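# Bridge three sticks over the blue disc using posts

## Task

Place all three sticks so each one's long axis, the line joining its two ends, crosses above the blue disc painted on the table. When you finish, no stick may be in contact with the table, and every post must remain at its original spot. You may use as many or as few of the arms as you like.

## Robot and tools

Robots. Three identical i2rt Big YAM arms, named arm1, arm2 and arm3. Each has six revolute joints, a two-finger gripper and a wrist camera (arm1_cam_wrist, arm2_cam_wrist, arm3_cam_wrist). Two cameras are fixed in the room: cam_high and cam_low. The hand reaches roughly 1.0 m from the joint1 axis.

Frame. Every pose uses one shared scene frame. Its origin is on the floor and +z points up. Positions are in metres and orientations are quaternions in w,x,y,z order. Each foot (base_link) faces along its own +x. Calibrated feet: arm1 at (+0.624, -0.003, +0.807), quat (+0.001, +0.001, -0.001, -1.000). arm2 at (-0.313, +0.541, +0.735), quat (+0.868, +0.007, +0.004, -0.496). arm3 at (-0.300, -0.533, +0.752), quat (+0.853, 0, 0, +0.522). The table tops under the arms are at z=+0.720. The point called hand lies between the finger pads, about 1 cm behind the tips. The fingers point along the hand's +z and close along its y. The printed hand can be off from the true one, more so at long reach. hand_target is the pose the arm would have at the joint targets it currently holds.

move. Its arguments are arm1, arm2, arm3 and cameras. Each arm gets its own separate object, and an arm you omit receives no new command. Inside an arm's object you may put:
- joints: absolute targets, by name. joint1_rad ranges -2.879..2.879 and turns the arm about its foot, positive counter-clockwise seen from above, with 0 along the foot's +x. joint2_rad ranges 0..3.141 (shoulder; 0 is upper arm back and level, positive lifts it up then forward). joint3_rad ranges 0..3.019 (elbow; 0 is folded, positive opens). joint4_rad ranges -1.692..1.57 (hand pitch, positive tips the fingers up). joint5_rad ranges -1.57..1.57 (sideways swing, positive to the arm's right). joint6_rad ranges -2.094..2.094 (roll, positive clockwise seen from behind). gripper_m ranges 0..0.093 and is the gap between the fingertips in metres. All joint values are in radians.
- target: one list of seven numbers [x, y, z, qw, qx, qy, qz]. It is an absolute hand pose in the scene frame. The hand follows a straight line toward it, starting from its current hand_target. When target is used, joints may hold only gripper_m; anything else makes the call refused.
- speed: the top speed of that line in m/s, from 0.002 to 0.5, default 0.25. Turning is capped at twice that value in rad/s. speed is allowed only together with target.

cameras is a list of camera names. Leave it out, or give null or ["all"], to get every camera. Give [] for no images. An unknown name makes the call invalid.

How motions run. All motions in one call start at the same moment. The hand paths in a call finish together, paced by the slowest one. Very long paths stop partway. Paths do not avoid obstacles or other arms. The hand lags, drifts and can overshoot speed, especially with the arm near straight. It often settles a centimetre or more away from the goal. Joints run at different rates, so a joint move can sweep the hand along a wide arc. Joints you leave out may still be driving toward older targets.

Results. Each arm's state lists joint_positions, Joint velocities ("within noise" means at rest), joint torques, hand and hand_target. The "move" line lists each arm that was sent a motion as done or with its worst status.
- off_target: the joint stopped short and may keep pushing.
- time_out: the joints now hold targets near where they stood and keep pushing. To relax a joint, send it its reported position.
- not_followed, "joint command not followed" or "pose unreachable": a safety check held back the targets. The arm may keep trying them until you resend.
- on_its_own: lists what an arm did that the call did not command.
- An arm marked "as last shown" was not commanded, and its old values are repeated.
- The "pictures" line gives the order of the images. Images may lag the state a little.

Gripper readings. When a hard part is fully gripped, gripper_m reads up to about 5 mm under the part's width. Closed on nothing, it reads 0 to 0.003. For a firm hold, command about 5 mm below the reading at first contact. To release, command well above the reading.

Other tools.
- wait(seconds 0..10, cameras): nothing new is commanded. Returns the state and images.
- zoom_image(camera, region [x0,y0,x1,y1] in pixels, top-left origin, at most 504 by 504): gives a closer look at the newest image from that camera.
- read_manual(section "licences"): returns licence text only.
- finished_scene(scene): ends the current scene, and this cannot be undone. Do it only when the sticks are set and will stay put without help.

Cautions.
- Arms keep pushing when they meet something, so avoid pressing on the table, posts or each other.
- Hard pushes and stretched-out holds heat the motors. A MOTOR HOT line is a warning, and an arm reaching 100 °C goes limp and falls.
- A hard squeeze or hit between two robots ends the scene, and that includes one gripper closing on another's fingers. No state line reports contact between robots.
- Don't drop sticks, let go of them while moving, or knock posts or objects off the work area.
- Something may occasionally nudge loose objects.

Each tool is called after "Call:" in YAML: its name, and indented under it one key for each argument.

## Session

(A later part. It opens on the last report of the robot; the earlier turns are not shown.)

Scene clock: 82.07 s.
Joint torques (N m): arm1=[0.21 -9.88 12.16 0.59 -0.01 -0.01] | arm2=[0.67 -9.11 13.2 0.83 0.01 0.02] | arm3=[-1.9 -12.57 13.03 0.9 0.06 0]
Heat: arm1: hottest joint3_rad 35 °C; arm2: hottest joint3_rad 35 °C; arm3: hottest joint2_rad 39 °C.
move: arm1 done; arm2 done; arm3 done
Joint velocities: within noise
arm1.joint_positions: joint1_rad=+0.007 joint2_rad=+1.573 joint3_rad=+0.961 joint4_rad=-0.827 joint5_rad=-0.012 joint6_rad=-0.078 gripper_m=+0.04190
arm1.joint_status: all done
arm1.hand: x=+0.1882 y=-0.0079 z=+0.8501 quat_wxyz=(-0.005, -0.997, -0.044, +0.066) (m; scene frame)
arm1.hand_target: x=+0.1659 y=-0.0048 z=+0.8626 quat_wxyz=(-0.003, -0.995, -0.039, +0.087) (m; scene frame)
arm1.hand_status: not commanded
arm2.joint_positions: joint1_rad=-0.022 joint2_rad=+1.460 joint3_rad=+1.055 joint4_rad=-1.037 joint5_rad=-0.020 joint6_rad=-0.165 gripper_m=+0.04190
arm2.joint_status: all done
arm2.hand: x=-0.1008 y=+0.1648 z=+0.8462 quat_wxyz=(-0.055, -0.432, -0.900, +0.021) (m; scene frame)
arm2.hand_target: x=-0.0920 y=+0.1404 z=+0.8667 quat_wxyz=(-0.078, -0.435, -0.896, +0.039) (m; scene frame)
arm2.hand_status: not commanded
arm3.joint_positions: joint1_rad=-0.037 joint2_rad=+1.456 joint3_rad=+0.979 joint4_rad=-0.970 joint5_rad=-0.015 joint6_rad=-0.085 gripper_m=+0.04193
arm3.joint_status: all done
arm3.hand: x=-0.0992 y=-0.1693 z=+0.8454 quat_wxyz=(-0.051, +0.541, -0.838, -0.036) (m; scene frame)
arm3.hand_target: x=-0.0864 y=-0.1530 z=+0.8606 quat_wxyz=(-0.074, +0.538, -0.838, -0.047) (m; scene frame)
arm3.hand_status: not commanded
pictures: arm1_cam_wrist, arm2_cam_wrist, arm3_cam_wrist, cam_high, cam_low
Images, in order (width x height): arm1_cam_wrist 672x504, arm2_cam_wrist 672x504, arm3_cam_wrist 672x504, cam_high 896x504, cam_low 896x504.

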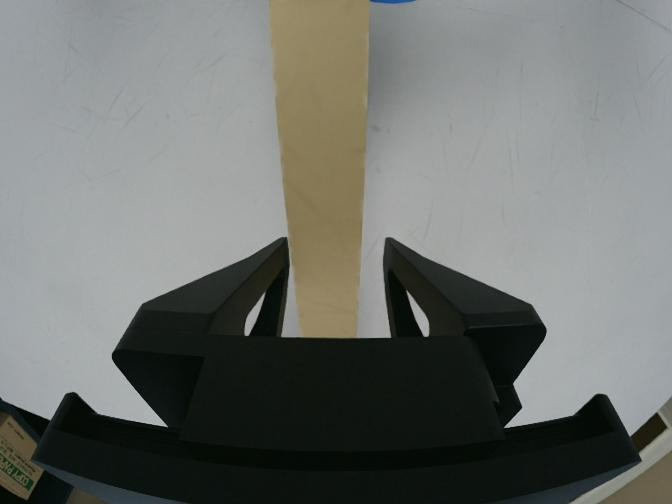

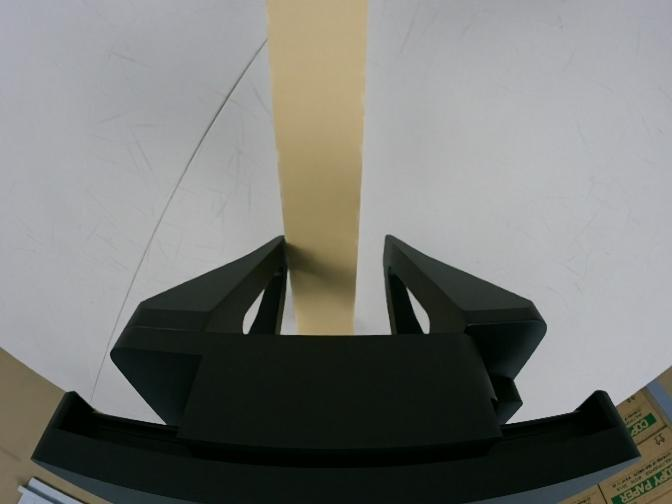

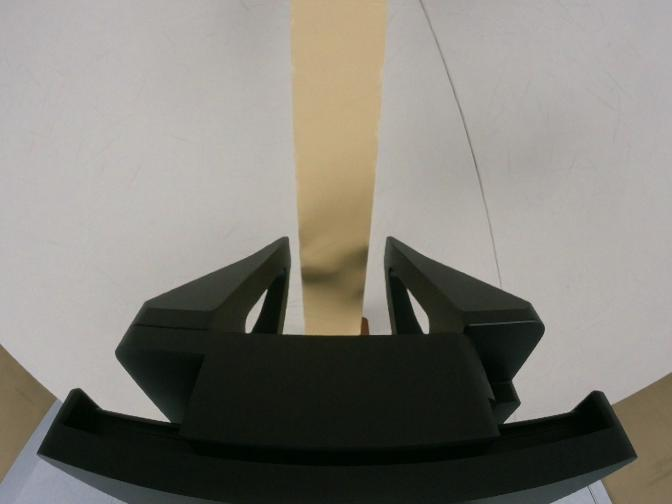

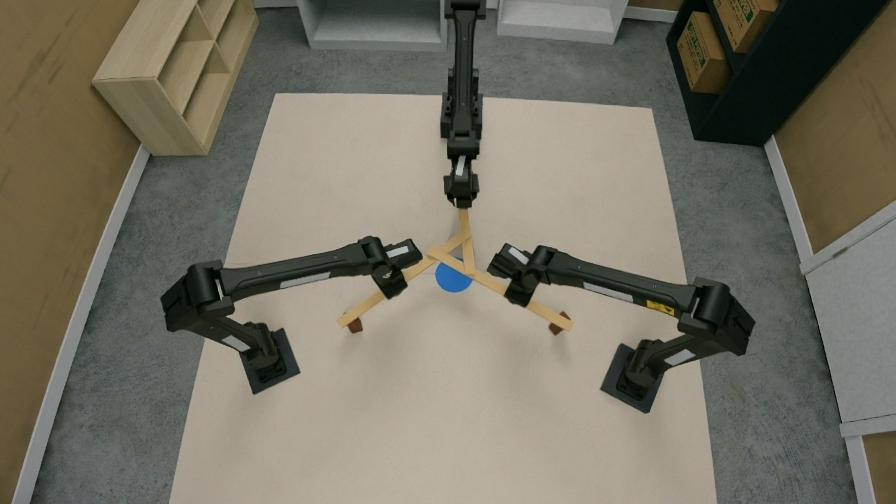

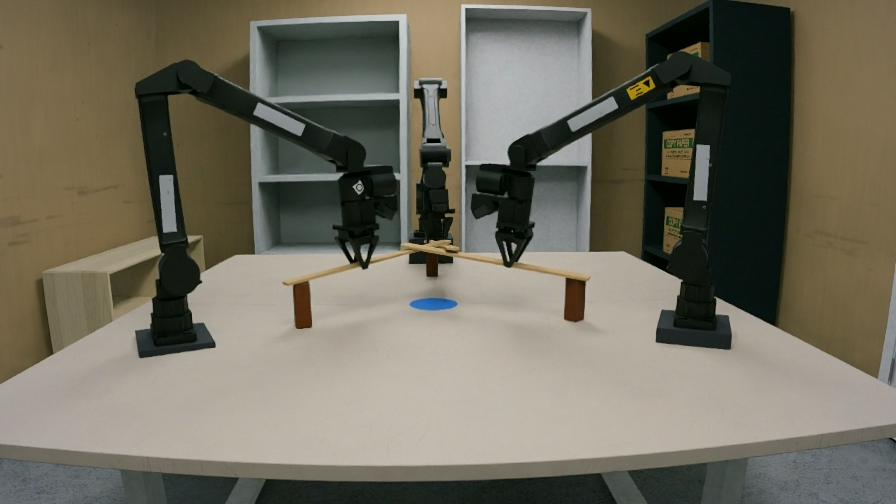

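Call:
move:
  arm1: {"joints":{"gripper_m":0.085}}
  arm2: {"joints":{"gripper_m":0.085}}
  arm3: {"joints":{"gripper_m":0.085}}
  cameras: []

Call:
move:
  arm1: {"target":[0.180,-0.005,0.97,0.0034,0.9954,0.0392,-0.0871],"speed":0.1}
  arm2: {"target":[-0.095,0.152,0.97,0.0784,0.4351,0.8962,-0.0381],"speed":0.1}
  arm3: {"target":[-0.092,-0.161,0.97,0.0734,-0.5381,0.8383,0.0471],"speed":0.1}

Call:
zoom_image:
  camera: "cam_low"
  region: [260, 200, 610, 350]

Call:
zoom_image:
  camera: "cam_high"
  region: [310, 130, 610, 390]

Scene clock: 83.57 s.
Joint torques (N m): arm1=[-0.26 -10.4 12.26 0.72 0.02 0.01] | arm2=[0.73 -9.11 13.23 0.81 0.01 0.01] | arm3=[-1.79 -12.63 13.03 0.85 0.04 0]
Heat: arm1: hottest joint3_rad 35 °C; arm2: hottest joint3_rad 35 °C; arm3: hottest joint2_rad 39 °C.
move: arm1 done; arm2 done; arm3 done
Joint velocities: within noise
arm1.joint_positions: joint1_rad=+0.007 joint2_rad=+1.573 joint3_rad=+0.961 joint4_rad=-0.827 joint5_rad=-0.012 joint6_rad=-0.078 gripper_m=+0.08486
arm1.joint_status: all done
arm1.hand: x=+0.1882 y=-0.0079 z=+0.8501 quat_wxyz=(-0.005, -0.997, -0.044, +0.066) (m; scene frame)
arm1.hand_target: x=+0.1659 y=-0.0048 z=+0.8626 quat_wxyz=(-0.003, -0.995, -0.039, +0.087) (m; scene frame)
arm1.hand_status: not commanded
arm2.joint_positions: joint1_rad=-0.022 joint2_rad=+1.460 joint3_rad=+1.055 joint4_rad=-1.037 joint5_rad=-0.020 joint6_rad=-0.165 gripper_m=+0.08488
arm2.joint_status: all done
arm2.hand: x=-0.1008 y=+0.1648 z=+0.8462 quat_wxyz=(-0.055, -0.432, -0.900, +0.021) (m; scene frame)
arm2.hand_target: x=-0.0920 y=+0.1404 z=+0.8667 quat_wxyz=(-0.078, -0.435, -0.896, +0.039) (m; scene frame)
arm2.hand_status: not commanded
arm3.joint_positions: joint1_rad=-0.037 joint2_rad=+1.456 joint3_rad=+0.979 joint4_rad=-0.970 joint5_rad=-0.015 joint6_rad=-0.085 gripper_m=+0.08490
arm3.joint_status: all done
arm3.hand: x=-0.0992 y=-0.1693 z=+0.8454 quat_wxyz=(-0.051, +0.541, -0.838, -0.036) (m; scene frame)
arm3.hand_target: x=-0.0864 y=-0.1530 z=+0.8606 quat_wxyz=(-0.074, +0.538, -0.838, -0.047) (m; scene frame)
arm3.hand_status: not commanded
pictures: none
No camera images: "cameras" was empty.

Scene clock: 85.30 s.
Joint torques (N m): arm1=[0.97 -10.93 13.67 -0.16 0.01 0] | arm2=[1.49 -10.75 14.12 0.16 0.05 0.09] | arm3=[-1.32 -13.39 14.26 0.16 0.04 0.01]
Heat: arm1: hottest joint3_rad 36 °C; arm2: hottest joint3_rad 35 °C; arm3: hottest joint2_rad 39 °C.
move: arm1 off_target; arm2 off_target; arm3 off_target
Joint velocities: within noise
arm1.joint_positions: joint1_rad=+0.007 joint2_rad=+1.426 joint3_rad=+1.088 joint4_rad=-1.099 joint5_rad=-0.012 joint6_rad=-0.078 gripper_m=+0.08486
arm1.joint_status: not commanded
arm1.hand: x=+0.1963 y=-0.0076 z=+0.9486 quat_wxyz=(-0.005, -0.997, -0.044, +0.066) (m; scene frame)
arm1.hand_target: x=+0.1809 y=-0.0049 z=+0.9701 quat_wxyz=(-0.003, -0.995, -0.039, +0.087) (m; scene frame)
arm1.hand_status: off_target (0.027 m and 2.5 deg from the pose sent, 0.120 m and 2.5 deg at the start)
arm2.joint_positions: joint1_rad=-0.022 joint2_rad=+1.389 joint3_rad=+1.228 joint4_rad=-1.296 joint5_rad=-0.020 joint6_rad=-0.164 gripper_m=+0.08488
arm2.joint_status: not commanded
arm2.hand: x=-0.1032 y=+0.1677 z=+0.9365 quat_wxyz=(-0.049, -0.433, -0.900, +0.017) (m; scene frame)
arm2.hand_target: x=-0.0960 y=+0.1536 z=+0.9699 quat_wxyz=(-0.079, -0.435, -0.896, +0.038) (m; scene frame)
arm2.hand_status: off_target (0.038 m and 4.2 deg from the pose sent, 0.125 m and 3.4 deg at the start)
arm3.joint_positions: joint1_rad=-0.037 joint2_rad=+1.362 joint3_rad=+1.162 joint4_rad=-1.250 joint5_rad=-0.015 joint6_rad=-0.085 gripper_m=+0.08490
arm3.joint_status: not commanded
arm3.hand: x=-0.1001 y=-0.1710 z=+0.9455 quat_wxyz=(-0.050, +0.541, -0.838, -0.035) (m; scene frame)
arm3.hand_target: x=-0.0924 y=-0.1619 z=+0.9699 quat_wxyz=(-0.073, +0.538, -0.838, -0.047) (m; scene frame)
arm3.hand_status: off_target (0.028 m and 3.1 deg from the pose sent, 0.125 m and 2.9 deg at the start)
pictures: arm1_cam_wrist, arm2_cam_wrist, arm3_cam_wrist, cam_high, cam_low
Images, in order (width x height): arm1_cam_wrist 672x504, arm2_cam_wrist 672x504, arm3_cam_wrist 672x504, cam_high 896x504, cam_low 896x504.

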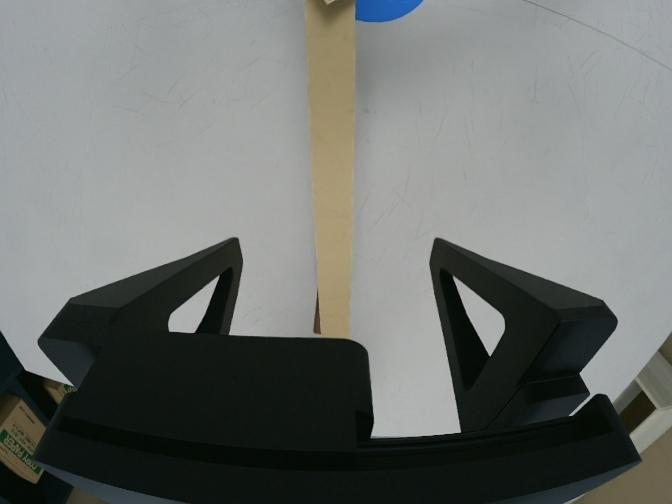

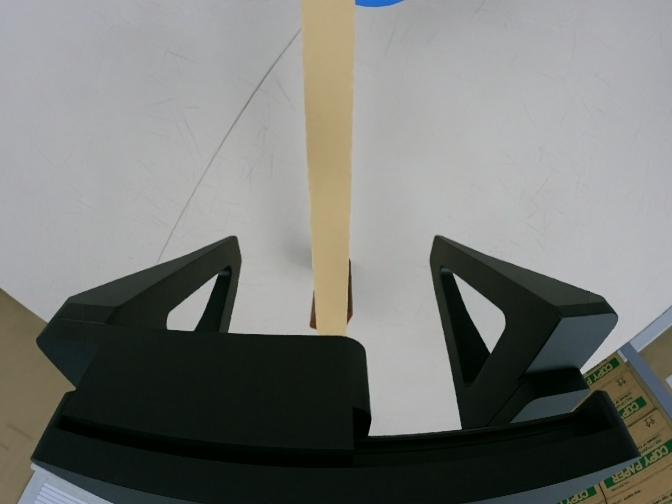

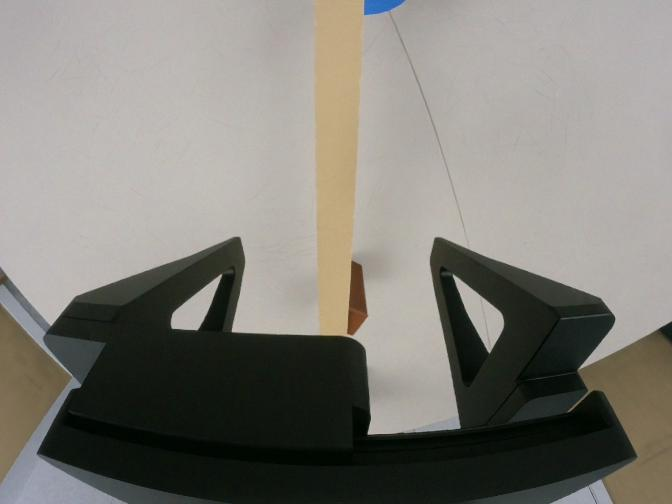

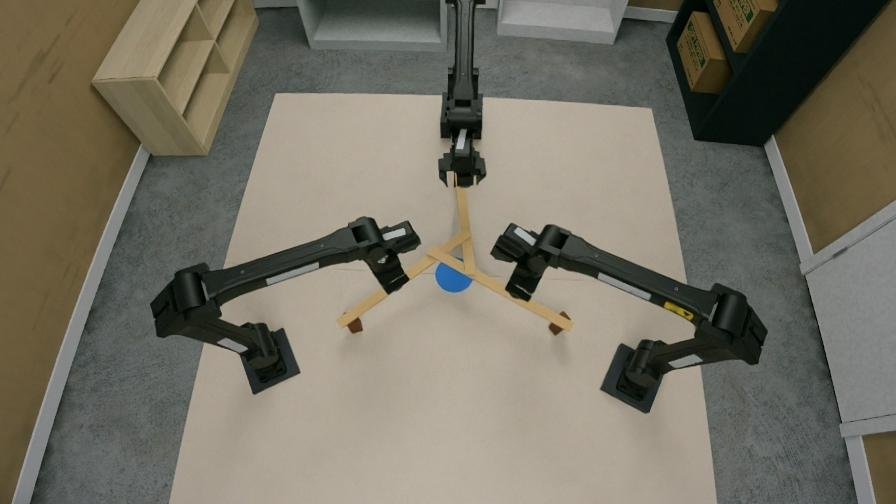

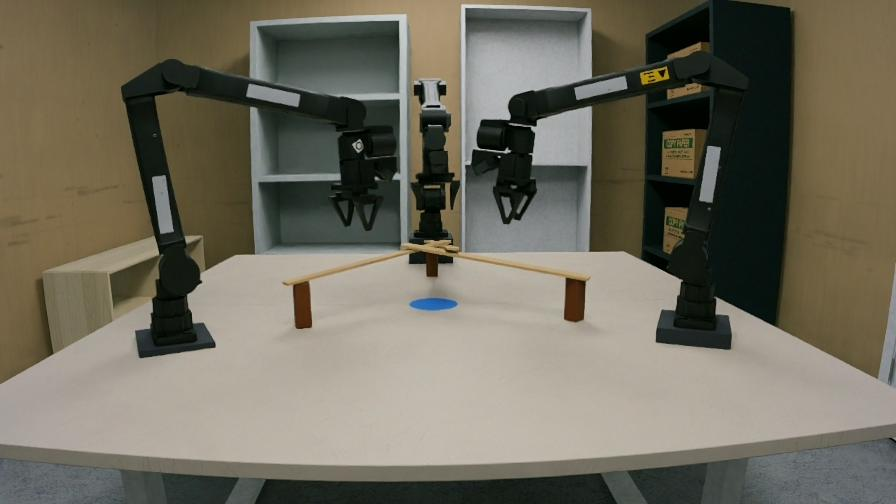

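Scaled by 1.440 from the camera's 896x504 image, which has a finer 1280x720 frame.

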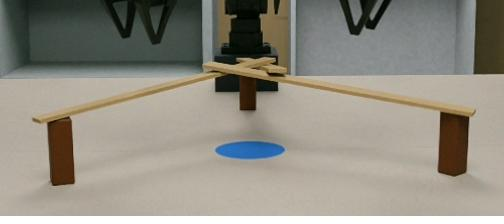

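Scaled by 1.680 from the camera's 896x504 image, which has a finer 1280x720 frame.

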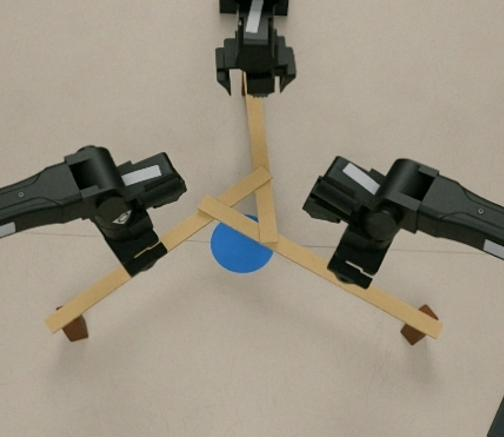

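Call:
finished_scene:
  scene: 1

The scene is finished: the task was done.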